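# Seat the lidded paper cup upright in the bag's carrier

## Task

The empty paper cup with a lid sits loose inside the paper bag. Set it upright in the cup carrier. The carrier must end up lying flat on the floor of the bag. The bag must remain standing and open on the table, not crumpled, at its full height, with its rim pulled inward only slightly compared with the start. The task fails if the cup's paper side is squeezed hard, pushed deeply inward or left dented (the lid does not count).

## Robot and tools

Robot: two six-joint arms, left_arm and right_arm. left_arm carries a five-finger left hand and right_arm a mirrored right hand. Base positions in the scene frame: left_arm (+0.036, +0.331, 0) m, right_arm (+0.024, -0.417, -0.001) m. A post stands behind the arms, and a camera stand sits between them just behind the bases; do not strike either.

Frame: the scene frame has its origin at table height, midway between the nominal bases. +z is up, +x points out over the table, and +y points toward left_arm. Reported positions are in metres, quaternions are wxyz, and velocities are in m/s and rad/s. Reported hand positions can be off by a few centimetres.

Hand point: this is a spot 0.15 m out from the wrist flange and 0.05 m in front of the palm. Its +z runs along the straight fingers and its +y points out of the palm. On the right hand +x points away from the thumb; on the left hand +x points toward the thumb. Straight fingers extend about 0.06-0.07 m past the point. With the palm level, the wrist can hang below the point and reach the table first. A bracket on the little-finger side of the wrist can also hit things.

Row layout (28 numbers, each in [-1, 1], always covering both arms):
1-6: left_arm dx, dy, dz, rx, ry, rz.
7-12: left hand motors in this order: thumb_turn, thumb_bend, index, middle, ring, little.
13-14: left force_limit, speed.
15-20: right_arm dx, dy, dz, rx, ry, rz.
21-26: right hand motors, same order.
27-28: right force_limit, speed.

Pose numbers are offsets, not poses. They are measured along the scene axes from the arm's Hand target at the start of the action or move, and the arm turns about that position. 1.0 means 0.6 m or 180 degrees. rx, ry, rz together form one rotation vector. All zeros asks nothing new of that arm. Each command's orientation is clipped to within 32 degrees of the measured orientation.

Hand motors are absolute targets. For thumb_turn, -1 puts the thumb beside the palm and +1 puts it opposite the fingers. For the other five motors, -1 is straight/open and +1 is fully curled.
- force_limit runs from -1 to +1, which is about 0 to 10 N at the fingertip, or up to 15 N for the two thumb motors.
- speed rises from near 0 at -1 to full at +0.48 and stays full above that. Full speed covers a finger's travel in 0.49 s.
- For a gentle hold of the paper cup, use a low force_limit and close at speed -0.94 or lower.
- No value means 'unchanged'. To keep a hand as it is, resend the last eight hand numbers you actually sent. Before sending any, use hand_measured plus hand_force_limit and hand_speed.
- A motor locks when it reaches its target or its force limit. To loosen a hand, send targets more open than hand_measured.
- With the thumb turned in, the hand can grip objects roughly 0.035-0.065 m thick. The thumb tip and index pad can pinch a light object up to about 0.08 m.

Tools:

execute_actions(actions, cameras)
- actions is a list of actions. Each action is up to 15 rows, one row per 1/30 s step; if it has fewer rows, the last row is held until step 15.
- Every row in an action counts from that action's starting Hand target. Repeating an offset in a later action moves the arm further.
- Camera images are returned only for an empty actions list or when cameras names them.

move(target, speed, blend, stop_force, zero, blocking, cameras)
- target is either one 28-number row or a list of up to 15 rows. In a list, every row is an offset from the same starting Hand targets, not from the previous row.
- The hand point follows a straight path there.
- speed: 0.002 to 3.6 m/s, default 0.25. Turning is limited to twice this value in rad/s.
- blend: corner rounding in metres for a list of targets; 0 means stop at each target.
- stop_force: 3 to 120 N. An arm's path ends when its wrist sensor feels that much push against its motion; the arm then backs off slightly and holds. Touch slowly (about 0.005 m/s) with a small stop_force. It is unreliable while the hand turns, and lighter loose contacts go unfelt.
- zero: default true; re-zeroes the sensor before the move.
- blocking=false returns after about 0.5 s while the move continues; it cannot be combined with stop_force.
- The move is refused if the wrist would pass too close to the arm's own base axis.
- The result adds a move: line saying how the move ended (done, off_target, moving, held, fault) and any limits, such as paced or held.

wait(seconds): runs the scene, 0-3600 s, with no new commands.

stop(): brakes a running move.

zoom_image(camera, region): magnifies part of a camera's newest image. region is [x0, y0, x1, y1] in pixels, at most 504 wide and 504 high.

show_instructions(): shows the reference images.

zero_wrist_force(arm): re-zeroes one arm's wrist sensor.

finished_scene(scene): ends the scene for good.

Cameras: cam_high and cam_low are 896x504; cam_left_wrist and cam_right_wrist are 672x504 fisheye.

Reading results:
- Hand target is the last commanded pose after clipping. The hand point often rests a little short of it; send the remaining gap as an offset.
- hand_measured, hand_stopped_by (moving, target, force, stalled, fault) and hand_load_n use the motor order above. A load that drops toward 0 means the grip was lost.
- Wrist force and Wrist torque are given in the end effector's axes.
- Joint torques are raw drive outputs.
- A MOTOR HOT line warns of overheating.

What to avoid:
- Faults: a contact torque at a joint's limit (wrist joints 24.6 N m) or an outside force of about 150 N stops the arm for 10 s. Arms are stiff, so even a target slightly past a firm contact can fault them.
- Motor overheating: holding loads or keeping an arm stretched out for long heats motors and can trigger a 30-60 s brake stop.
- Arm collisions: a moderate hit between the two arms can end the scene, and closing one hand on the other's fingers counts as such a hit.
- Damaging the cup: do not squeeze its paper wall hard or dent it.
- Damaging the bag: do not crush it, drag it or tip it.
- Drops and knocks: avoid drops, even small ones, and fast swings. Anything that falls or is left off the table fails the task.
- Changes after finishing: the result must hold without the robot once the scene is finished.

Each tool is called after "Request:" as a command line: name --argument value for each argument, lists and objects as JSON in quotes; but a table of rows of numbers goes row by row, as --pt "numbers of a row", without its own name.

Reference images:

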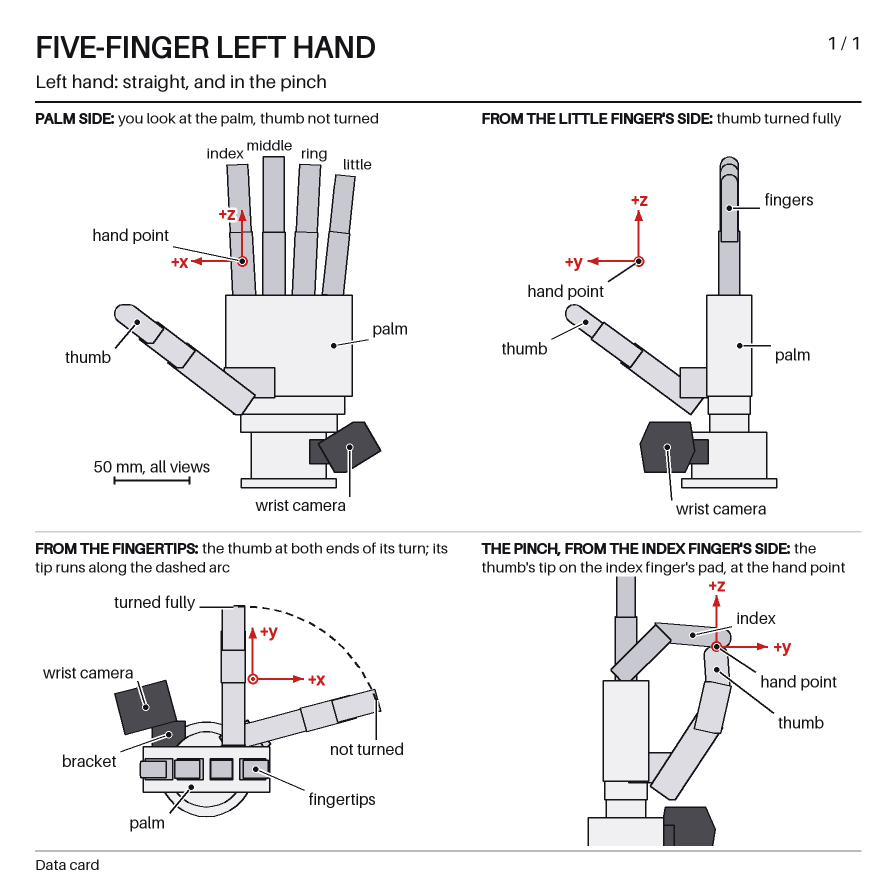

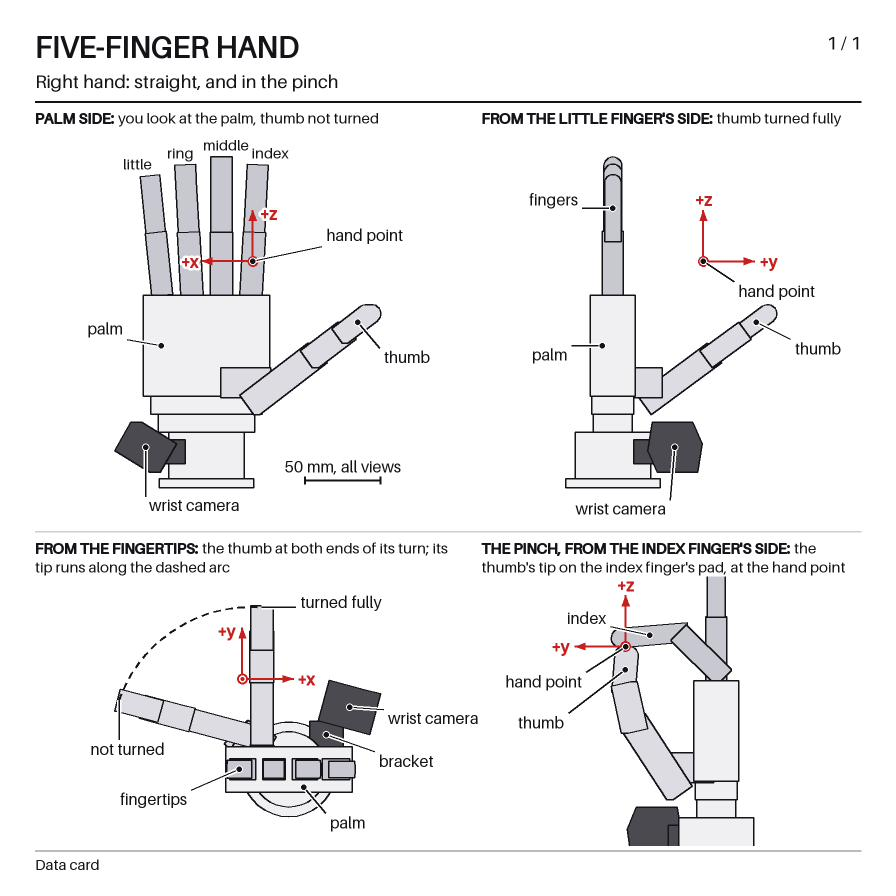

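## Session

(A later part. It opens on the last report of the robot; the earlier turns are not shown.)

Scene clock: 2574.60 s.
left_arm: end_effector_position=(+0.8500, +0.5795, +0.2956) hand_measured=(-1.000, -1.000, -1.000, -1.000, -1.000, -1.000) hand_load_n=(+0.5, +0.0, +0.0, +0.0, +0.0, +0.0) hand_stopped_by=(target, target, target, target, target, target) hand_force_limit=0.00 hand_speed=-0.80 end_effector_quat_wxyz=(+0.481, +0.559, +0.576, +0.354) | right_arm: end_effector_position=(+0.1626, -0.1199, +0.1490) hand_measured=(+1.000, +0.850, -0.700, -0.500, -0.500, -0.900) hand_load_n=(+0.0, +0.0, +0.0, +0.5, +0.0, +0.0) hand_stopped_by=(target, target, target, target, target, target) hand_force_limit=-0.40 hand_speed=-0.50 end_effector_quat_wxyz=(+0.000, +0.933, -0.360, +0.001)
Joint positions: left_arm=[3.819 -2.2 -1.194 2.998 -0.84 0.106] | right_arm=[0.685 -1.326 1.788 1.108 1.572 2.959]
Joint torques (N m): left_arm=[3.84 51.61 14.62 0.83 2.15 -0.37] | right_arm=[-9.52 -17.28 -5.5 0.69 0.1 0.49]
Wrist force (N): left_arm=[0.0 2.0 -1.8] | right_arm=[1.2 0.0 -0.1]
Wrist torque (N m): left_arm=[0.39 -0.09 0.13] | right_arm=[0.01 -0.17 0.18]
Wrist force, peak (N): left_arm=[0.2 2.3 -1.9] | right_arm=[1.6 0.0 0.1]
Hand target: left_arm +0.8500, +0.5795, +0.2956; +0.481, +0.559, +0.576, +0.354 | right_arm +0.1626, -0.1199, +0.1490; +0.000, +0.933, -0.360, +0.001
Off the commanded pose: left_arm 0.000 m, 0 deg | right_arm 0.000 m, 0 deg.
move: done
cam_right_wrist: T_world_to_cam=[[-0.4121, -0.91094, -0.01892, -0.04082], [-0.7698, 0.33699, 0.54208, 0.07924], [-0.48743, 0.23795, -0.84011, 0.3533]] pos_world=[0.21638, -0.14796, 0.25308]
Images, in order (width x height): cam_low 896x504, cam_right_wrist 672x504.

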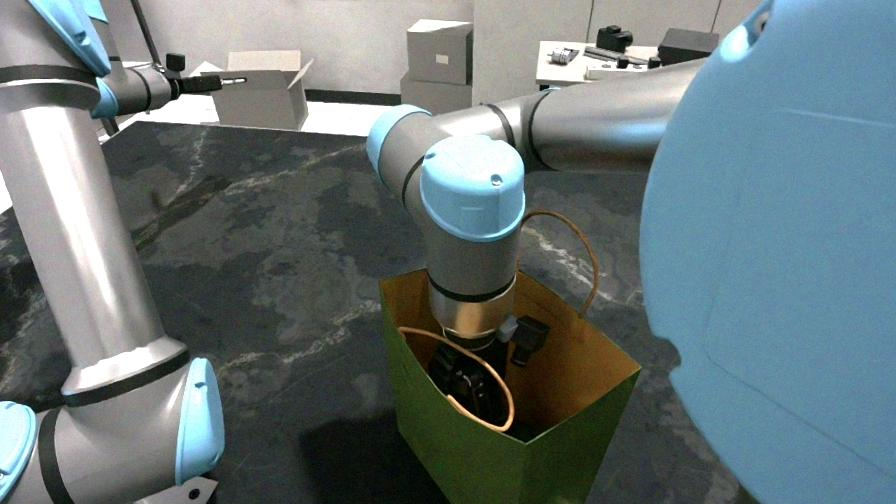

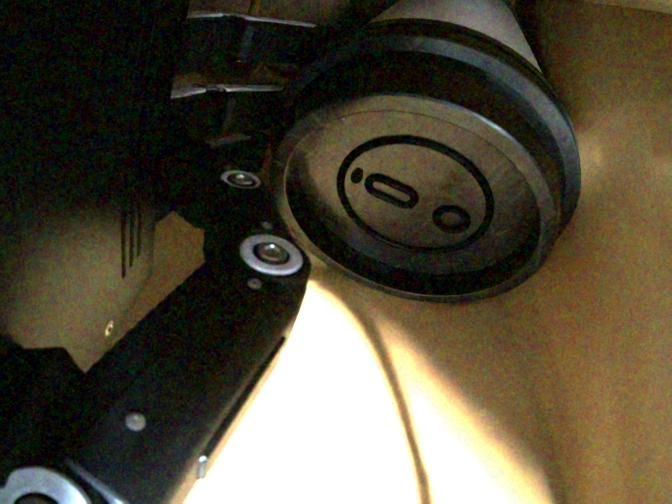

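Request:
move --target '[0,0,0,0,0,0,-1,-1,-1,-1,-1,-1,0,-0.8,0,0,0.0333,0,0,0,1,0.85,-0.7,-0.5,-0.5,-0.9,-0.4,-0.5]' --speed 0.03 --stop_force 3 --cameras '["cam_right_wrist"]'

Request:
zoom_image --camera "cam_right_wrist" --region '[170, 0, 670, 300]'

Scene clock: 2599.77 s.
left_arm: end_effector_position=(+0.8500, +0.5795, +0.2956) hand_measured=(-1.000, -1.000, -1.000, -1.000, -1.000, -1.000) hand_load_n=(+0.0, +0.0, +0.0, +0.0, +0.0, +0.0) hand_stopped_by=(target, target, target, target, target, target) hand_force_limit=0.00 hand_speed=-0.80 end_effector_quat_wxyz=(+0.481, +0.559, +0.576, +0.354) | right_arm: end_effector_position=(+0.1626, -0.1199, +0.1690) hand_measured=(+1.000, +0.850, -0.700, -0.500, -0.500, -0.900) hand_load_n=(+0.0, +0.0, +0.0, +0.5, +0.0, +0.0) hand_stopped_by=(target, target, target, target, target, target) hand_force_limit=-0.40 hand_speed=-0.50 end_effector_quat_wxyz=(+0.000, +0.933, -0.360, +0.001)
Joint positions: left_arm=[3.819 -2.2 -1.194 2.998 -0.84 0.106] | right_arm=[0.685 -1.346 1.757 1.159 1.572 2.959]
Joint torques (N m): left_arm=[3.94 52.11 15.08 0.86 2.15 -0.49] | right_arm=[-6.43 -17.04 -6.11 2.22 1.98 0.88]
Wrist force (N): left_arm=[0.1 2.0 -1.8] | right_arm=[1.0 -0.2 -0.1]
Wrist torque (N m): left_arm=[0.40 -0.09 0.12] | right_arm=[0.01 -0.13 0.16]
Wrist force, peak (N): left_arm=[0.2 2.2 -1.9] | right_arm=[1.6 0.1 0.1]
Hand target: left_arm +0.8500, +0.5795, +0.2956; +0.481, +0.559, +0.576, +0.354 | right_arm +0.1626, -0.1199, +0.1690; +0.000, +0.933, -0.360, +0.001
Off the commanded pose: left_arm 0.000 m, 0 deg | right_arm 0.000 m, 0 deg.
move: done
cam_right_wrist: T_world_to_cam=[[-0.41217, -0.91091, -0.01887, -0.04044], [-0.76976, 0.33708, 0.54208, 0.0684], [-0.48743, 0.23795, -0.84011, 0.3701]] pos_world=[0.21638, -0.14796, 0.27308]

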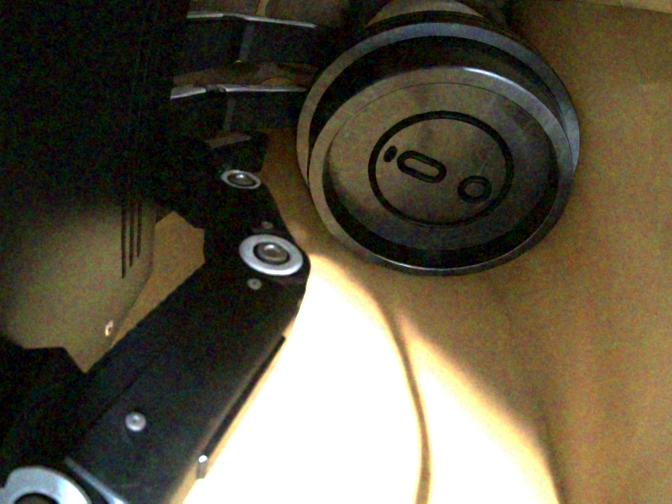

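Scaled by 1.008 from the camera's image (finer frame: 960x720).

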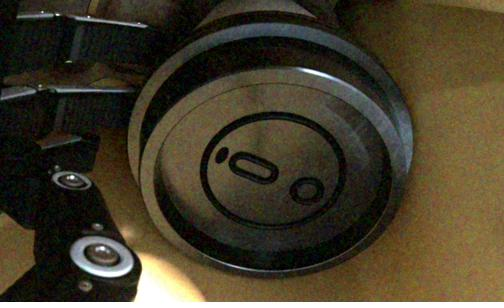

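Request:
execute_actions --actions '[[[0,0,0,0,0,0,-1,-1,-1,-1,-1,-1,0,-0.8,0,0,0,0,0,0,1,-0.5,-0.7,-0.5,-0.5,-0.9,-0.4,-0.7]]]' --cameras '["cam_right_wrist"]'

Request:
zoom_image --camera "cam_right_wrist" --region '[170, 0, 670, 300]'

Scene clock: 2697.60 s.
left_arm: end_effector_position=(+0.8500, +0.5795, +0.2956) hand_measured=(-1.000, -1.000, -1.000, -1.000, -1.000, -1.000) hand_load_n=(+0.0, +0.0, +0.0, +0.0, +0.0, +0.0) hand_stopped_by=(target, target, target, target, target, target) hand_force_limit=0.00 hand_speed=-0.80 end_effector_quat_wxyz=(+0.481, +0.559, +0.576, +0.354) | right_arm: end_effector_position=(+0.1626, -0.1199, +0.1690) hand_measured=(+1.000, -0.500, -0.700, -0.500, -0.500, -0.900) hand_load_n=(+0.0, +0.0, +0.0, +0.5, +0.0, +0.0) hand_stopped_by=(target, target, target, target, target, target) hand_force_limit=-0.40 hand_speed=-0.70 end_effector_quat_wxyz=(+0.000, +0.933, -0.360, +0.001)
Joint positions: left_arm=[3.819 -2.2 -1.194 2.998 -0.84 0.106] | right_arm=[0.685 -1.346 1.757 1.159 1.572 2.959]
Joint torques (N m): left_arm=[4.24 52.31 14.88 0.92 2.15 -0.42] | right_arm=[6.13 -16.96 -6.81 2.83 1.8 0.83]
Wrist force (N): left_arm=[0.1 2.1 -1.7] | right_arm=[1.1 -0.2 -0.2]
Wrist torque (N m): left_arm=[0.41 -0.09 0.12] | right_arm=[0.02 -0.15 0.17]
Wrist force, peak (N): left_arm=[0.1 2.2 -2.2] | right_arm=[1.7 -0.1 0.3]
Hand target: left_arm +0.8500, +0.5795, +0.2956; +0.481, +0.559, +0.576, +0.354 | right_arm +0.1626, -0.1199, +0.1690; +0.000, +0.933, -0.360, +0.001
Off the commanded pose: left_arm 0.000 m, 0 deg | right_arm 0.000 m, 0 deg.
Step readings (end_effector_position of left_arm | right_arm):
0: (+0.8500, +0.5795, +0.2956) | (+0.1626, -0.1199, +0.1690)
1: (+0.8500, +0.5795, +0.2956) | (+0.1626, -0.1199, +0.1690)
2: (+0.8500, +0.5795, +0.2956) | (+0.1626, -0.1199, +0.1690)
4: (+0.8500, +0.5795, +0.2956) | (+0.1626, -0.1199, +0.1690)
8: (+0.8500, +0.5795, +0.2956) | (+0.1626, -0.1199, +0.1690)
15: (+0.8500, +0.5795, +0.2956) | (+0.1626, -0.1199, +0.1690)
cam_right_wrist: T_world_to_cam=[[-0.41217, -0.91091, -0.01887, -0.04044], [-0.76976, 0.33708, 0.54208, 0.0684], [-0.48743, 0.23795, -0.84011, 0.3701]] pos_world=[0.21638, -0.14796, 0.27308]

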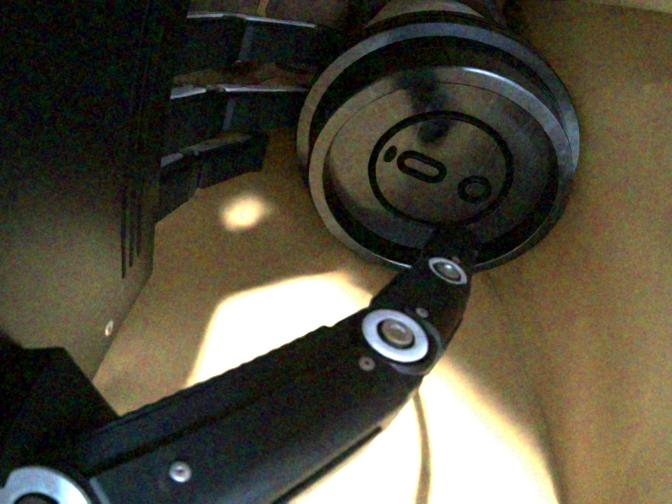

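Scaled by 1.008 from the camera's image (finer frame: 960x720).

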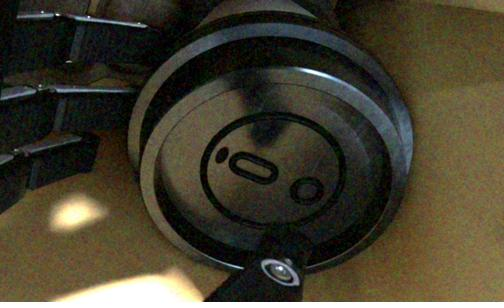

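Request:
move --target '[0,0,0,0,0,0,-1,-1,-1,-1,-1,-1,0,-0.8,0.0227,0.0244,-0.02,0,0,0,1,-0.5,0.0,0.0,0.0,-0.9,-0.6,-0.8]' --speed 0.02 --stop_force 3 --cameras '["cam_right_wrist"]'

Request:
zoom_image --camera "cam_right_wrist" --region '[170, 0, 670, 300]'

Scene clock: 2716.23 s.
left_arm: end_effector_position=(+0.8500, +0.5795, +0.2956) hand_measured=(-1.000, -1.000, -1.000, -1.000, -1.000, -1.000) hand_load_n=(+0.0, +0.0, +0.0, -0.5, +0.0, +0.0) hand_stopped_by=(target, target, target, target, target, target) hand_force_limit=0.00 hand_speed=-0.80 end_effector_quat_wxyz=(+0.481, +0.559, +0.576, +0.354) | right_arm: end_effector_position=(+0.1762, -0.1052, +0.1570) hand_measured=(+1.000, -0.500, +0.000, +0.000, +0.000, -0.900) hand_load_n=(+0.0, +0.0, +0.0, +0.0, +0.0, +0.0) hand_stopped_by=(target, target, target, target, target, target) hand_force_limit=-0.60 hand_speed=-0.80 end_effector_quat_wxyz=(+0.000, +0.933, -0.360, +0.001)
Joint positions: left_arm=[3.819 -2.2 -1.194 2.998 -0.84 0.106] | right_arm=[0.694 -1.289 1.716 1.142 1.572 2.968]
Joint torques (N m): left_arm=[3.02 51.67 14.13 0.91 2.19 -0.55] | right_arm=[-7.7 -32.78 -5.66 3.68 1.32 -1.38]
Wrist force (N): left_arm=[0.1 2.1 -1.7] | right_arm=[1.0 0.0 0.3]
Wrist torque (N m): left_arm=[0.41 -0.09 0.12] | right_arm=[0.01 -0.16 0.00]
Wrist force, peak (N): left_arm=[0.1 2.3 -2.0] | right_arm=[1.6 -0.3 0.0]
Hand target: left_arm +0.8500, +0.5795, +0.2956; +0.481, +0.559, +0.576, +0.354 | right_arm +0.1762, -0.1052, +0.1570; +0.000, +0.933, -0.360, +0.001
Off the commanded pose: left_arm 0.000 m, 0 deg | right_arm 0.000 m, 0 deg.
move: done
cam_right_wrist: T_world_to_cam=[[-0.4121, -0.91094, -0.01892, -0.02177], [-0.7698, 0.33699, 0.54208, 0.08045], [-0.48743, 0.23795, -0.84011, 0.36317]] pos_world=[0.22998, -0.13336, 0.26108]

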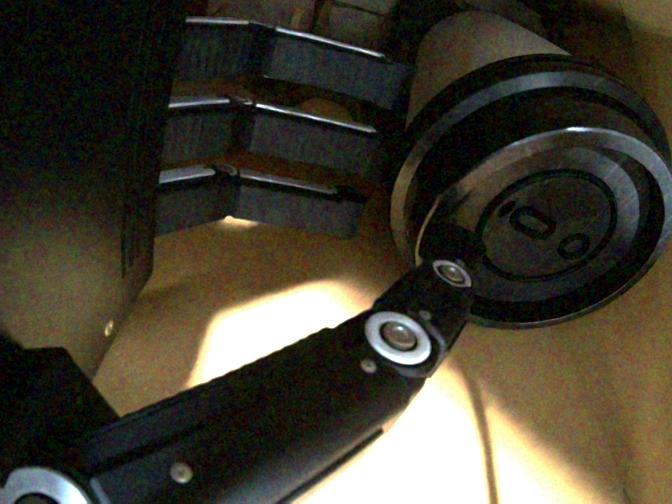

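Scaled by 1.008 from the camera's image (finer frame: 960x720).

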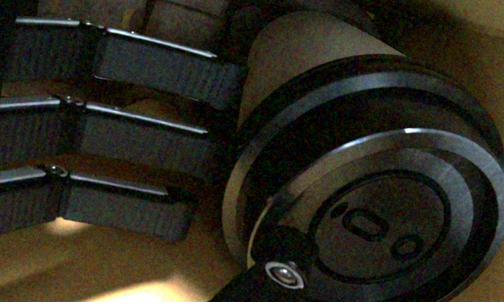

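Request:
move --target '[0,0,0,0,0,0,-1,-1,-1,-1,-1,-1,0,-0.8,-0.01135,-0.0122,0.01,0,0,0,1,-0.5,0.0,0.0,0.0,-0.9,-0.6,-0.8]' --speed 0.02 --stop_force 3 --cameras '["cam_right_wrist"]'

Request:
zoom_image --camera "cam_right_wrist" --region '[170, 0, 670, 300]'

Scene clock: 2746.27 s.
left_arm: end_effector_position=(+0.8500, +0.5795, +0.2956) hand_measured=(-1.000, -1.000, -1.000, -1.000, -1.000, -1.000) hand_load_n=(+0.0, +0.0, +0.0, +0.0, +0.0, +0.0) hand_stopped_by=(target, target, target, target, target, target) hand_force_limit=0.00 hand_speed=-0.80 end_effector_quat_wxyz=(+0.481, +0.559, +0.576, +0.354) | right_arm: end_effector_position=(+0.1694, -0.1126, +0.1630) hand_measured=(+1.000, -0.500, +0.000, +0.000, +0.000, -0.900) hand_load_n=(+0.0, +0.0, +0.0, +0.5, +0.0, +0.0) hand_stopped_by=(target, target, target, target, target, target) hand_force_limit=-0.60 hand_speed=-0.80 end_effector_quat_wxyz=(+0.000, +0.933, -0.360, +0.001)
Joint positions: left_arm=[3.819 -2.2 -1.194 2.998 -0.84 0.106] | right_arm=[0.69 -1.317 1.737 1.15 1.572 2.963]
Joint torques (N m): left_arm=[3.93 50.7 14.36 0.84 2.09 -0.46] | right_arm=[7.08 -17.09 -24.15 0.79 1.67 0.99]
Wrist force (N): left_arm=[0.2 2.0 -1.7] | right_arm=[1.6 -0.1 0.2]
Wrist torque (N m): left_arm=[0.39 -0.10 0.13] | right_arm=[0.01 -0.24 0.20]
Wrist force, peak (N): left_arm=[0.1 2.6 -1.8] | right_arm=[1.6 -0.1 0.2]
Hand target: left_arm +0.8500, +0.5795, +0.2956; +0.481, +0.559, +0.576, +0.354 | right_arm +0.1694, -0.1126, +0.1630; +0.000, +0.933, -0.360, +0.001
Off the commanded pose: left_arm 0.000 m, 0 deg | right_arm 0.000 m, 0 deg.
move: done
cam_right_wrist: T_world_to_cam=[[-0.41217, -0.91091, -0.01887, -0.0311], [-0.76976, 0.33708, 0.54208, 0.07442], [-0.48743, 0.23795, -0.84011, 0.36663]] pos_world=[0.22318, -0.14066, 0.26708]

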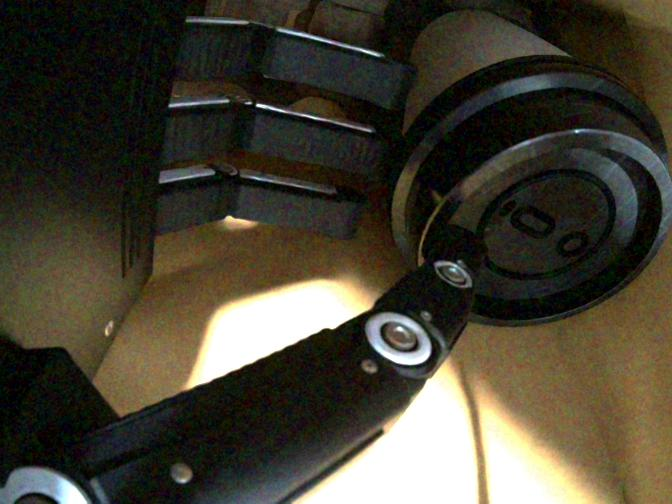

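Scaled by 1.008 from the camera's image (finer frame: 960x720).

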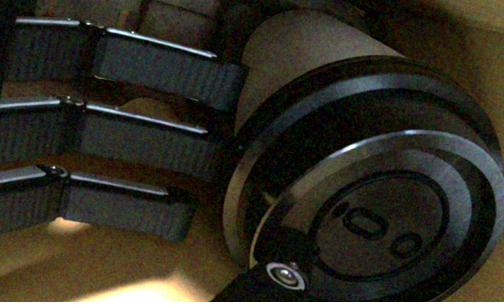

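Request:
execute_actions --actions '[]' --cameras '["cam_low"]'

Request:
zoom_image --camera "cam_low" --region '[360, 200, 660, 504]'

Scene clock: 2752.77 s.
left_arm: end_effector_position=(+0.8500, +0.5795, +0.2956) hand_measured=(-1.000, -1.000, -1.000, -1.000, -1.000, -1.000) hand_load_n=(+0.0, +0.0, +0.0, +0.0, +0.0, +0.0) hand_stopped_by=(target, target, target, target, target, target) hand_force_limit=0.00 hand_speed=-0.80 end_effector_quat_wxyz=(+0.481, +0.559, +0.576, +0.354) | right_arm: end_effector_position=(+0.1694, -0.1126, +0.1630) hand_measured=(+1.000, -0.500, +0.000, +0.000, +0.000, -0.900) hand_load_n=(+0.0, +0.5, +0.0, +1.0, +0.0, -0.5) hand_stopped_by=(target, target, target, target, target, target) hand_force_limit=-0.60 hand_speed=-0.80 end_effector_quat_wxyz=(+0.000, +0.933, -0.360, +0.001)
Joint positions: left_arm=[3.819 -2.2 -1.194 2.998 -0.84 0.106] | right_arm=[0.69 -1.317 1.737 1.15 1.572 2.963]
Joint velocities: within noise
Joint torques (N m): left_arm=[4.04 51.54 14.67 0.94 2.07 -0.48] | right_arm=[6.72 -17.58 -23.88 0.62 -0.71 1.16]
Wrist force (N): left_arm=[-0.2 2.0 -1.8] | right_arm=[1.5 -0.3 0.0]
Wrist torque (N m): left_arm=[0.40 -0.05 0.11] | right_arm=[0.00 -0.21 0.18]
Wrist force, peak (N): left_arm=[0.0 2.4 -1.8] | right_arm=[1.5 -0.1 0.2]
Hand target: left_arm +0.8500, +0.5795, +0.2956; +0.481, +0.559, +0.576, +0.354 | right_arm +0.1694, -0.1126, +0.1630; +0.000, +0.933, -0.360, +0.001
Off the commanded pose: left_arm 0.000 m, 0 deg | right_arm 0.000 m, 0 deg.
Images, in order (width x height): cam_low 896x504.

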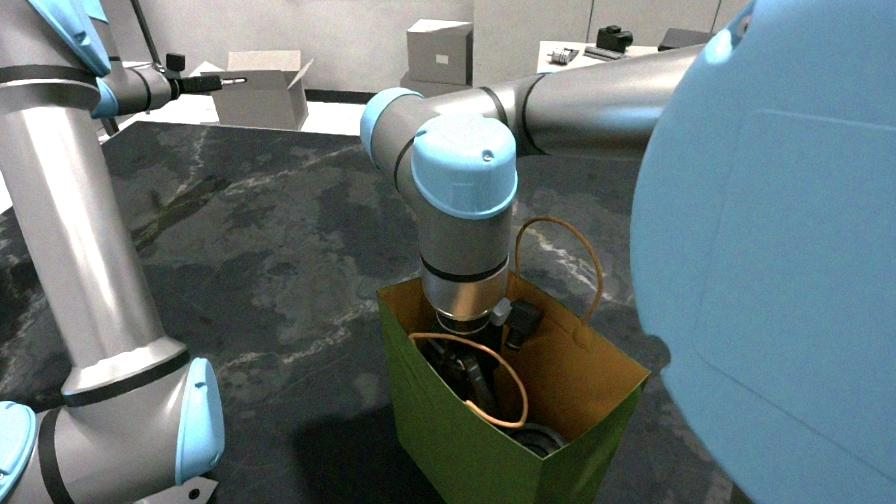

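Scaled by 1.658 from the camera's image (finer frame: 1280x720).

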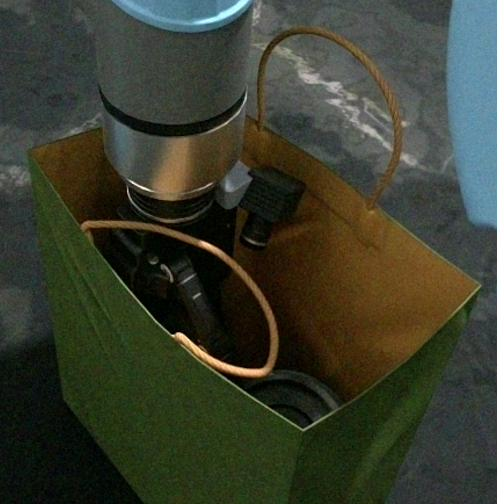

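Request:
execute_actions --actions '[[[0,0,0,0,0,0,-1,-1,-1,-1,-1,-1,0,-0.8,0.0045,0.0049,0,0,0,0,1,-0.25,0.0,0.0,0.0,-0.9,-0.7,-0.8]],[[0,0,0,0,0,0,-1,-1,-1,-1,-1,-1,0,-0.8,0,0,0,0,0,0,1,-0.25,0.12,0.12,0.12,-0.9,-0.7,-0.9]]]' --cameras '["cam_right_wrist"]'

Request:
zoom_image --camera "cam_right_wrist" --region '[170, 0, 670, 300]'

Scene clock: 2791.10 s.
left_arm: end_effector_position=(+0.8500, +0.5795, +0.2956) hand_measured=(-1.000, -1.000, -1.000, -1.000, -1.000, -1.000) hand_load_n=(+0.0, +0.0, +0.0, +0.0, +0.0, +0.0) hand_stopped_by=(target, target, target, target, target, target) hand_force_limit=0.00 hand_speed=-0.80 end_effector_quat_wxyz=(+0.481, +0.559, +0.576, +0.354) | right_arm: end_effector_position=(+0.1721, -0.1096, +0.1630) hand_measured=(+1.000, -0.358, +0.120, +0.000, +0.120, -0.900) hand_load_n=(+1.5, +2.5, +0.5, +1.5, +1.5, +0.0) hand_stopped_by=(target, force, target, force, target, target) hand_force_limit=-0.70 hand_speed=-0.90 end_effector_quat_wxyz=(+0.000, +0.933, -0.360, +0.001)
Joint positions: left_arm=[3.819 -2.2 -1.194 2.998 -0.84 0.106] | right_arm=[0.692 -1.308 1.725 1.153 1.572 2.965]
Joint torques (N m): left_arm=[3.14 51.81 14.46 0.86 2.25 -0.51] | right_arm=[-9.67 -22.72 -18.08 0.99 0.9 -1.55]
Wrist force (N): left_arm=[0.2 2.2 -1.6] | right_arm=[1.4 -0.3 0.1]
Wrist torque (N m): left_arm=[0.42 -0.10 0.12] | right_arm=[0.02 -0.20 0.03]
Wrist force, peak (N): left_arm=[0.2 2.1 -2.2] | right_arm=[1.6 -0.4 -0.1]
Hand target: left_arm +0.8500, +0.5795, +0.2956; +0.481, +0.559, +0.576, +0.354 | right_arm +0.1721, -0.1096, +0.1630; +0.000, +0.933, -0.360, +0.001
Off the commanded pose: left_arm 0.000 m, 0 deg | right_arm 0.000 m, 0 deg.
Step readings (end_effector_position of left_arm | right_arm):
0: (+0.8500, +0.5795, +0.2956) | (+0.1694, -0.1126, +0.1630)
1: (+0.8500, +0.5795, +0.2956) | (+0.1695, -0.1124, +0.1630)
2: (+0.8500, +0.5795, +0.2956) | (+0.1703, -0.1116, +0.1630)
4: (+0.8500, +0.5795, +0.2956) | (+0.1720, -0.1097, +0.1630)
8: (+0.8500, +0.5795, +0.2956) | (+0.1722, -0.1094, +0.1630)
15: (+0.8500, +0.5795, +0.2956) | (+0.1720, -0.1096, +0.1630)
16: (+0.8500, +0.5795, +0.2956) | (+0.1720, -0.1096, +0.1630)
17: (+0.8500, +0.5795, +0.2956) | (+0.1721, -0.1096, +0.1630)
19: (+0.8500, +0.5795, +0.2956) | (+0.1721, -0.1096, +0.1630)
23: (+0.8500, +0.5795, +0.2956) | (+0.1721, -0.1096, +0.1630)
30: (+0.8500, +0.5795, +0.2956) | (+0.1721, -0.1096, +0.1630)
cam_right_wrist: T_world_to_cam=[[-0.41222, -0.91089, -0.01894, -0.02731], [-0.76974, 0.33707, 0.54211, 0.07551], [-0.48742, 0.23805, -0.84009, 0.36727]] pos_world=[0.22588, -0.13776, 0.26708]

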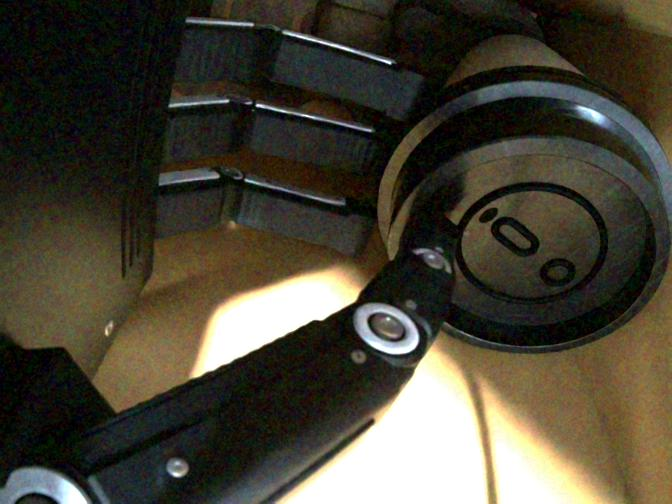

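Scaled by 1.008 from the camera's image (finer frame: 960x720).

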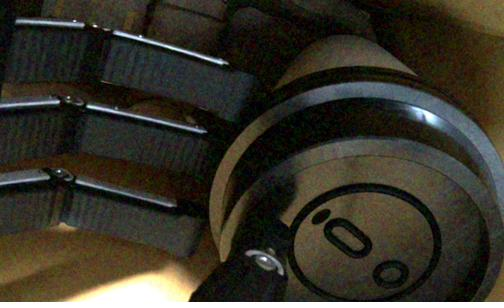

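Request:
move --target '[0,0,0,0,0,0,-1,-1,-1,-1,-1,-1,0,-0.8,0,0,0.025,0,0,0,1,-0.25,0.12,0.12,0.12,-0.9,-0.7,-0.9]' --speed 0.03 --cameras '["cam_right_wrist"]'

Request:
zoom_image --camera "cam_right_wrist" --region '[170, 0, 670, 300]'

Scene clock: 2804.73 s.
left_arm: end_effector_position=(+0.8500, +0.5795, +0.2956) hand_measured=(-1.000, -1.000, -1.000, -1.000, -1.000, -1.000) hand_load_n=(+0.0, +0.0, +0.0, +0.0, +0.5, -0.5) hand_stopped_by=(target, target, target, target, target, target) hand_force_limit=0.00 hand_speed=-0.80 end_effector_quat_wxyz=(+0.481, +0.559, +0.576, +0.354) | right_arm: end_effector_position=(+0.1721, -0.1096, +0.1782) hand_measured=(+1.000, -0.358, +0.120, +0.000, +0.120, -0.900) hand_load_n=(+1.0, +2.0, +0.5, +1.5, +1.0, +0.0) hand_stopped_by=(target, force, target, force, target, target) hand_force_limit=-0.70 hand_speed=-0.90 end_effector_quat_wxyz=(+0.000, +0.933, -0.360, +0.001) end_effector_velocity=(+0.001, +0.000, -0.003) end_effector_angular_velocity=(+0.000, -0.001, -0.001)
Joint positions: left_arm=[3.819 -2.2 -1.194 2.998 -0.84 0.106] | right_arm=[0.692 -1.322 1.702 1.191 1.572 2.965]
Joint velocities: left_arm=[within noise] | right_arm=[-0.001 0.003 0.004 -0.007 0 0]
Joint torques (N m): left_arm=[3.89 51.64 15.04 0.99 2.22 -0.68] | right_arm=[-8.45 -18.76 -6.1 0.76 2.02 -1.44]
Wrist force (N): left_arm=[-0.1 2.3 -1.7] | right_arm=[1.0 -0.2 0.0]
Wrist torque (N m): left_arm=[0.44 -0.07 0.10] | right_arm=[0.04 -0.14 0.02]
Wrist force, peak (N): left_arm=[0.1 2.4 -1.8] | right_arm=[1.4 -0.9 -0.1]
Hand target: left_arm +0.8500, +0.5795, +0.2956; +0.481, +0.559, +0.576, +0.354 | right_arm +0.1721, -0.1096, +0.1780; +0.000, +0.933, -0.360, +0.001
Off the commanded pose: left_arm 0.000 m, 0 deg | right_arm 0.000 m, 0 deg.
move: done
cam_right_wrist: T_world_to_cam=[[-0.4122, -0.91089, -0.01916, -0.02697], [-0.76988, 0.33699, 0.54196, 0.06739], [-0.48721, 0.23815, -0.84018, 0.37994]] pos_world=[0.22588, -0.13776, 0.28218]

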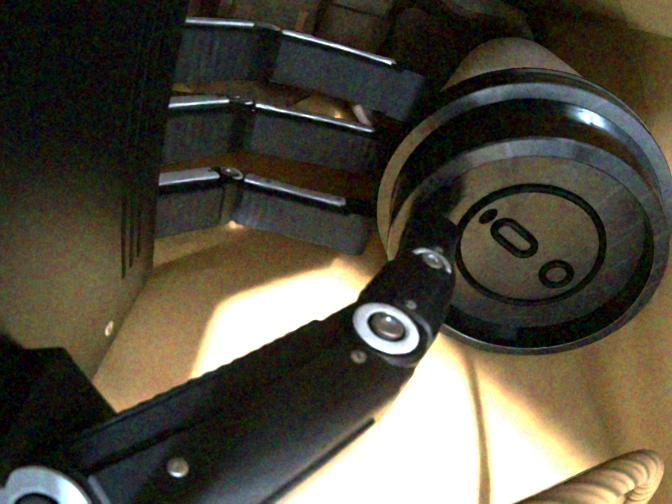

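Scaled by 1.008 from the camera's image (finer frame: 960x720).

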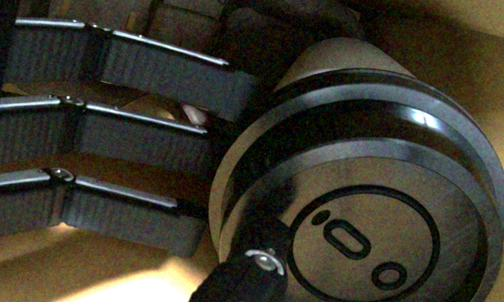

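Request:
execute_actions --actions '[]' --cameras '["cam_low","cam_right_wrist"]'

Request:
zoom_image --camera "cam_low" --region '[440, 330, 600, 490]'

Request:
zoom_image --camera "cam_right_wrist" --region '[300, 0, 672, 280]'

Scene clock: 2829.83 s.
left_arm: end_effector_position=(+0.8500, +0.5795, +0.2956) hand_measured=(-1.000, -1.000, -1.000, -1.000, -1.000, -1.000) hand_load_n=(+0.0, +0.0, +0.0, +0.0, +0.0, -0.5) hand_stopped_by=(target, target, target, target, target, target) hand_force_limit=0.00 hand_speed=-0.80 end_effector_quat_wxyz=(+0.481, +0.559, +0.576, +0.354) | right_arm: end_effector_position=(+0.1721, -0.1096, +0.1780) hand_measured=(+1.000, -0.358, +0.120, +0.000, +0.120, -0.900) hand_load_n=(+1.0, +2.0, +0.5, +1.5, +1.0, +0.0) hand_stopped_by=(target, force, target, force, target, target) hand_force_limit=-0.70 hand_speed=-0.90 end_effector_quat_wxyz=(+0.000, +0.933, -0.360, +0.001)
Joint positions: left_arm=[3.819 -2.2 -1.194 2.998 -0.84 0.106] | right_arm=[0.692 -1.322 1.702 1.19 1.572 2.965]
Joint velocities: within noise
Joint torques (N m): left_arm=[4.46 51.27 14.48 0.81 2.29 -0.92] | right_arm=[-4.38 -18.13 -5.7 3.01 2.17 -1.16]
Wrist force (N): left_arm=[-0.1 2.0 -2.0] | right_arm=[1.2 -0.3 0.2]
Wrist torque (N m): left_arm=[0.40 -0.06 0.11] | right_arm=[0.00 -0.18 0.03]
Wrist force, peak (N): left_arm=[0.0 2.5 -2.1] | right_arm=[1.5 -0.5 -0.2]
Hand target: left_arm +0.8500, +0.5795, +0.2956; +0.481, +0.559, +0.576, +0.354 | right_arm +0.1721, -0.1096, +0.1780; +0.000, +0.933, -0.360, +0.001
Off the commanded pose: left_arm 0.000 m, 0 deg | right_arm 0.000 m, 0 deg.
camera_calibration:
cam_right_wrist: T_world_to_cam=[[-0.41217, -0.91091, -0.01887, -0.02706], [-0.76976, 0.33708, 0.54208, 0.06739], [-0.48743, 0.23795, -0.84011, 0.37986]] pos_world=[0.22588, -0.13776, 0.28208]
Images, in order (width x height): cam_low 896x504, cam_right_wrist 672x504.

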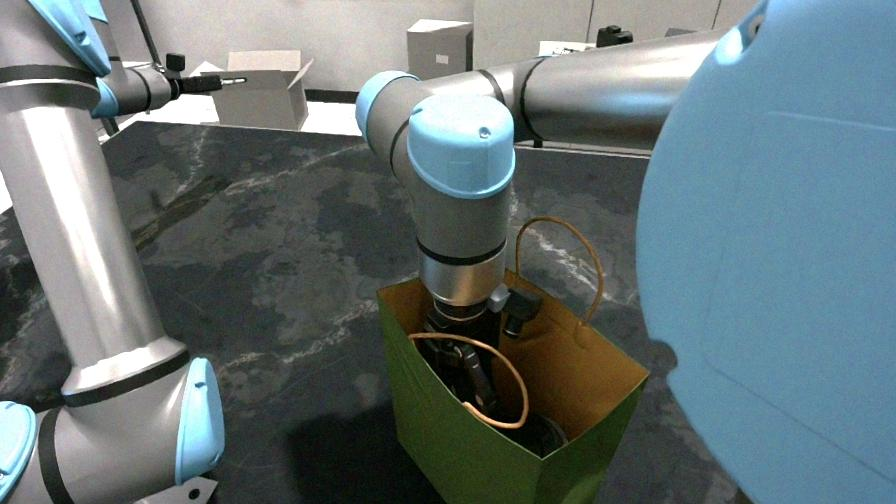

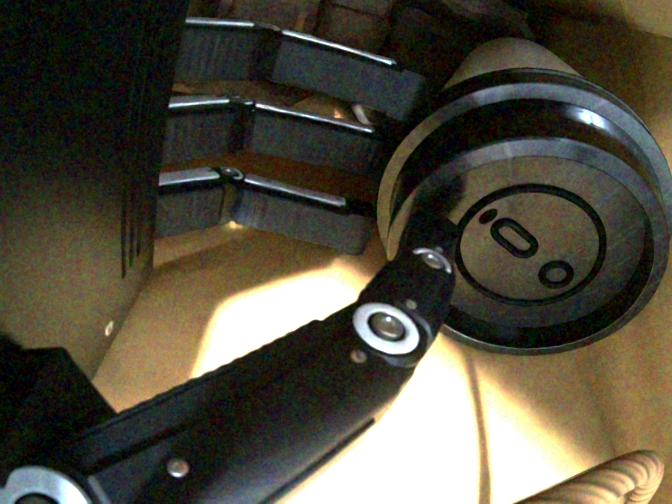

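Scaled by 3.150 from the camera's image (finer frame: 1280x720).

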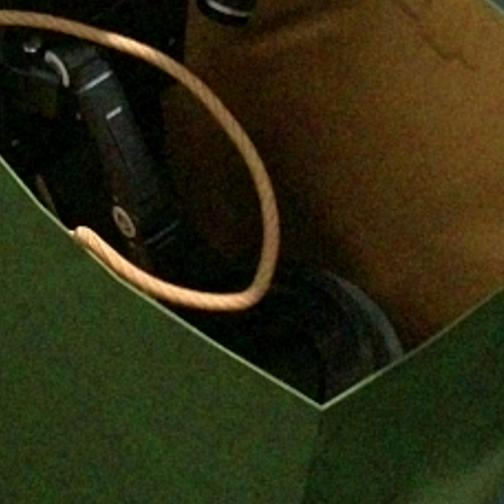

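Scaled by 1.355 from the camera's image (finer frame: 960x720).

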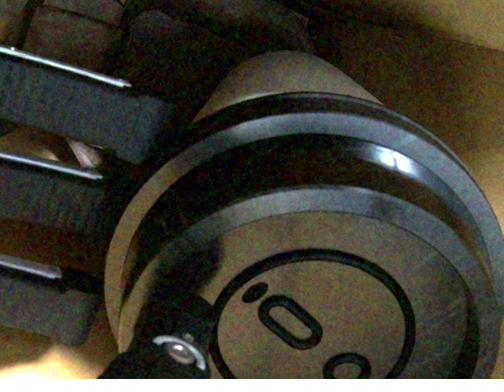

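Request:
move --pt "0 0 0 0 0 0 -1 -1 -1 -1 -1 -1 0 -0.8 0 0 0.025 0 0 0 1 -0.25 0.12 0.12 0.12 -0.9 -0.7 -0.9" --pt "0 0 0 0 0 0 -1 -1 -1 -1 -1 -1 0 -0.8 0.0293 -0.0272 0.025 0 0 0 1 -0.25 0.12 0.12 0.12 -0.9 -0.7 -0.9" --speed 0.03 --cameras '["cam_right_wrist","cam_low"]'

Request:
zoom_image --camera "cam_right_wrist" --region '[300, 0, 672, 280]'

Request:
zoom_image --camera "cam_low" --region '[360, 200, 660, 504]'

Scene clock: 2921.50 s.
left_arm: end_effector_position=(+0.8500, +0.5795, +0.2956) hand_measured=(-1.000, -1.000, -1.000, -1.000, -1.000, -1.000) hand_load_n=(+0.0, +0.0, +0.0, +0.0, +0.0, +0.0) hand_stopped_by=(target, target, target, target, target, target) hand_force_limit=0.00 hand_speed=-0.80 end_effector_quat_wxyz=(+0.481, +0.559, +0.576, +0.354) | right_arm: end_effector_position=(+0.1897, -0.1260, +0.1930) hand_measured=(+1.000, -0.358, +0.120, +0.000, +0.120, -0.900) hand_load_n=(+0.5, +2.0, +0.5, +1.5, +0.5, +0.0) hand_stopped_by=(target, force, target, force, target, target) hand_force_limit=-0.70 hand_speed=-0.90 end_effector_quat_wxyz=(+0.000, +0.933, -0.360, +0.001)
Joint positions: left_arm=[3.819 -2.2 -1.194 2.998 -0.84 0.106] | right_arm=[0.627 -1.343 1.688 1.225 1.572 2.901]
Joint torques (N m): left_arm=[3.76 51.91 14.07 0.94 2.31 -0.67] | right_arm=[8.96 -22.7 -16.1 1.16 0.2 1.24]
Wrist force (N): left_arm=[0.0 2.2 -2.0] | right_arm=[1.1 -0.5 0.2]
Wrist torque (N m): left_arm=[0.43 -0.09 0.11] | right_arm=[-0.02 -0.18 0.00]
Wrist force, peak (N): left_arm=[0.3 2.4 -2.1] | right_arm=[1.5 -0.3 0.2]
Hand target: left_arm +0.8500, +0.5795, +0.2956; +0.481, +0.559, +0.576, +0.354 | right_arm +0.1897, -0.1259, +0.1930; +0.000, +0.933, -0.360, +0.001
Off the commanded pose: left_arm 0.000 m, 0 deg | right_arm 0.000 m, 0 deg.
move: done
cam_right_wrist: T_world_to_cam=[[-0.41226, -0.91087, -0.01885, -0.03444], [-0.76978, 0.33719, 0.54197, 0.07839], [-0.48731, 0.23795, -0.84018, 0.40493]] pos_world=[0.24348, -0.15416, 0.29708]
Images, in order (width x height): cam_low 896x504, cam_right_wrist 672x504.

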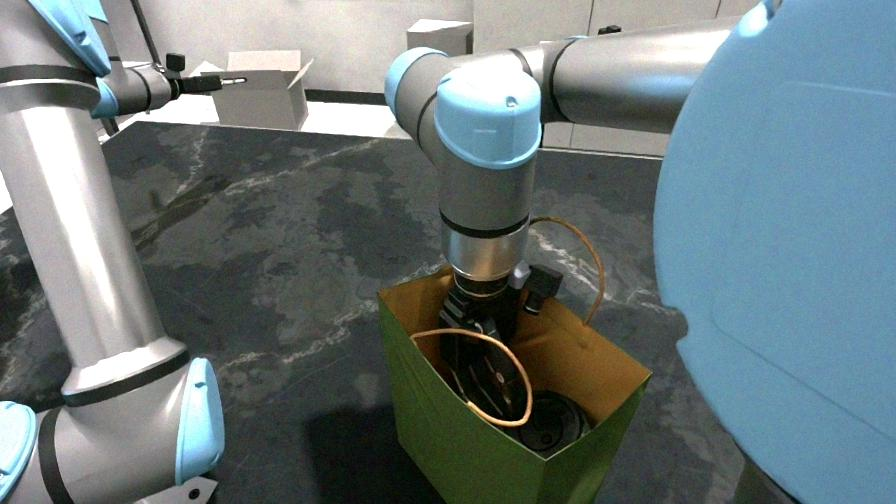

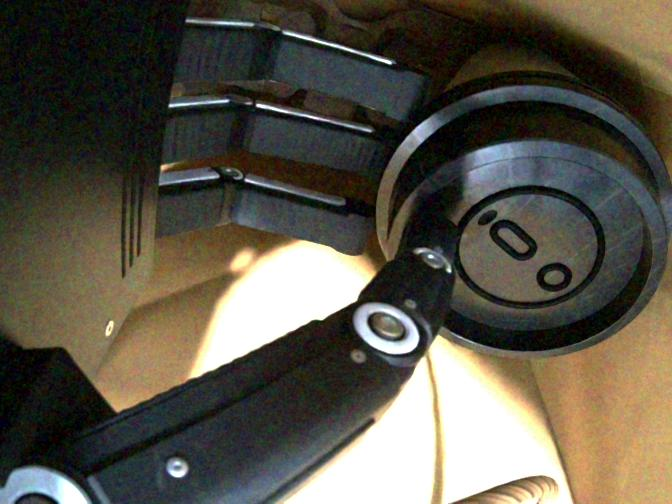

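Scaled by 1.355 from the camera's image (finer frame: 960x720).

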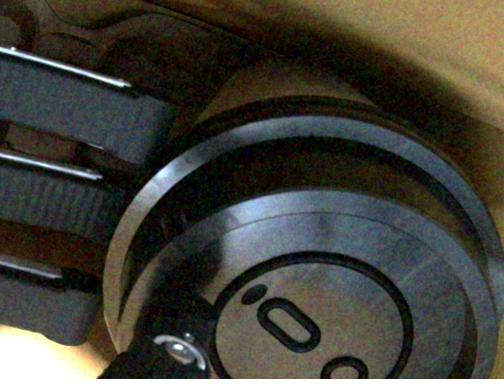

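Scaled by 1.658 from the camera's image (finer frame: 1280x720).

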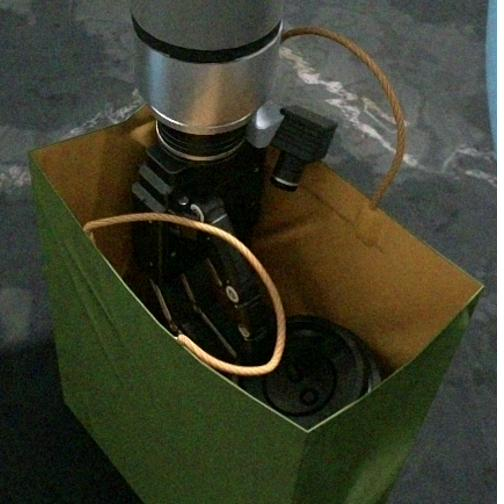

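Request:
move --pt "0 0 0 0 0 0 -1 -1 -1 -1 -1 -1 0 -0.8 -0.0281 0.0261 0 0 0 0 1 -0.25 0.12 0.12 0.12 -0.9 -0.7 -0.9" --pt "0 0 0 0 0 0 -1 -1 -1 -1 -1 -1 0 -0.8 -0.0281 0.0261 -0.05 0 0 0 1 -0.25 0.12 0.12 0.12 -0.9 -0.7 -0.9" --speed 0.03 --stop_force 3 --cameras '["cam_right_wrist","cam_low"]'

Request:
zoom_image --camera "cam_right_wrist" --region '[300, 0, 672, 280]'

Request:
zoom_image --camera "cam_low" --region '[360, 200, 660, 504]'

Scene clock: 2995.00 s.
left_arm: end_effector_position=(+0.8500, +0.5795, +0.2956) hand_measured=(-1.000, -1.000, -1.000, -1.000, -1.000, -1.000) hand_load_n=(+0.0, +0.0, +0.0, +0.0, +0.0, +0.0) hand_stopped_by=(target, target, target, target, target, target) hand_force_limit=0.00 hand_speed=-0.80 end_effector_quat_wxyz=(+0.481, +0.559, +0.576, +0.354) | right_arm: end_effector_position=(+0.1728, -0.1103, +0.1630) hand_measured=(+1.000, -0.358, +0.120, +0.000, +0.120, -0.900) hand_load_n=(+0.5, +2.0, +0.5, +1.0, +0.5, +0.0) hand_stopped_by=(target, force, target, force, target, target) hand_force_limit=-0.70 hand_speed=-0.90 end_effector_quat_wxyz=(+0.000, +0.933, -0.360, +0.001)
Joint positions: left_arm=[3.819 -2.2 -1.194 2.998 -0.84 0.106] | right_arm=[0.689 -1.309 1.726 1.153 1.572 2.962]
Joint torques (N m): left_arm=[4.1 51.94 14.86 0.98 2.11 -0.71] | right_arm=[-9.13 -32.1 -23.39 2.33 1.89 1.09]
Wrist force (N): left_arm=[0.1 2.3 -1.8] | right_arm=[1.5 -0.2 0.2]
Wrist torque (N m): left_arm=[0.44 -0.10 0.11] | right_arm=[0.02 -0.22 0.18]
Wrist force, peak (N): left_arm=[-0.1 2.3 -2.2] | right_arm=[1.5 -0.4 -0.1]
Hand target: left_arm +0.8500, +0.5795, +0.2956; +0.481, +0.559, +0.576, +0.354 | right_arm +0.1728, -0.1103, +0.1630; +0.000, +0.933, -0.360, +0.001
Off the commanded pose: left_arm 0.000 m, 0 deg | right_arm 0.000 m, 0 deg.
move: done
cam_right_wrist: T_world_to_cam=[[-0.41217, -0.91091, -0.01887, -0.0276], [-0.76976, 0.33708, 0.54208, 0.07627], [-0.48743, 0.23795, -0.84011, 0.36774]] pos_world=[0.22658, -0.13836, 0.26708]
Images, in order (width x height): cam_low 896x504, cam_right_wrist 672x504.

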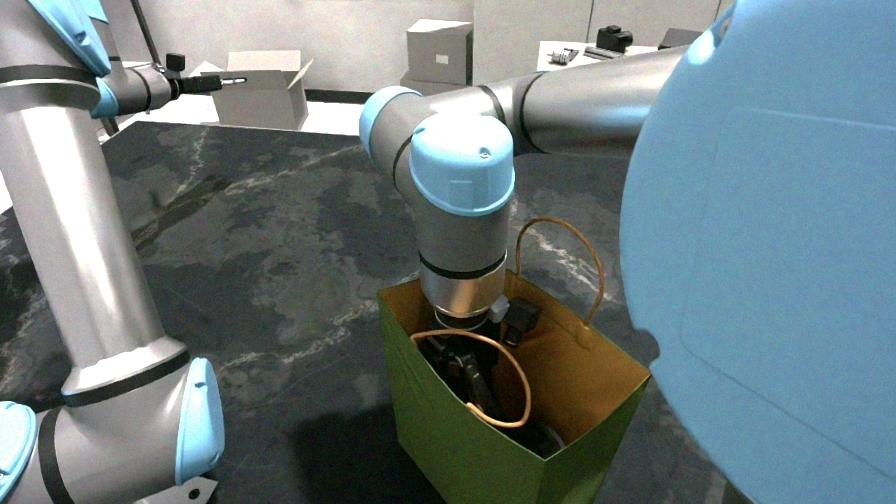

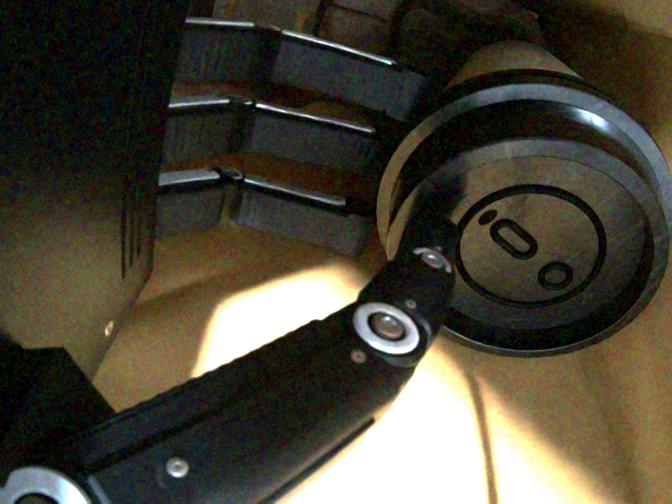

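Scaled by 1.355 from the camera's image (finer frame: 960x720).

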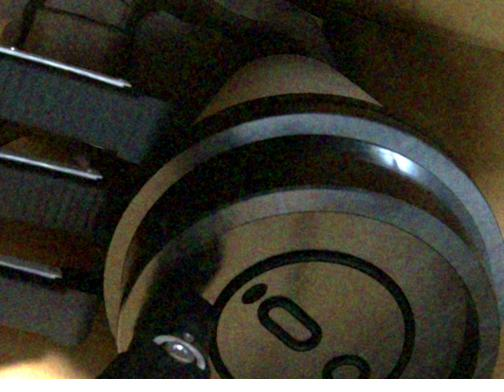

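Scaled by 1.658 from the camera's image (finer frame: 1280x720).

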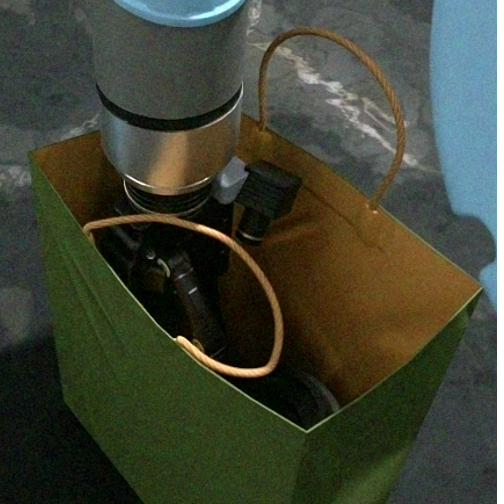

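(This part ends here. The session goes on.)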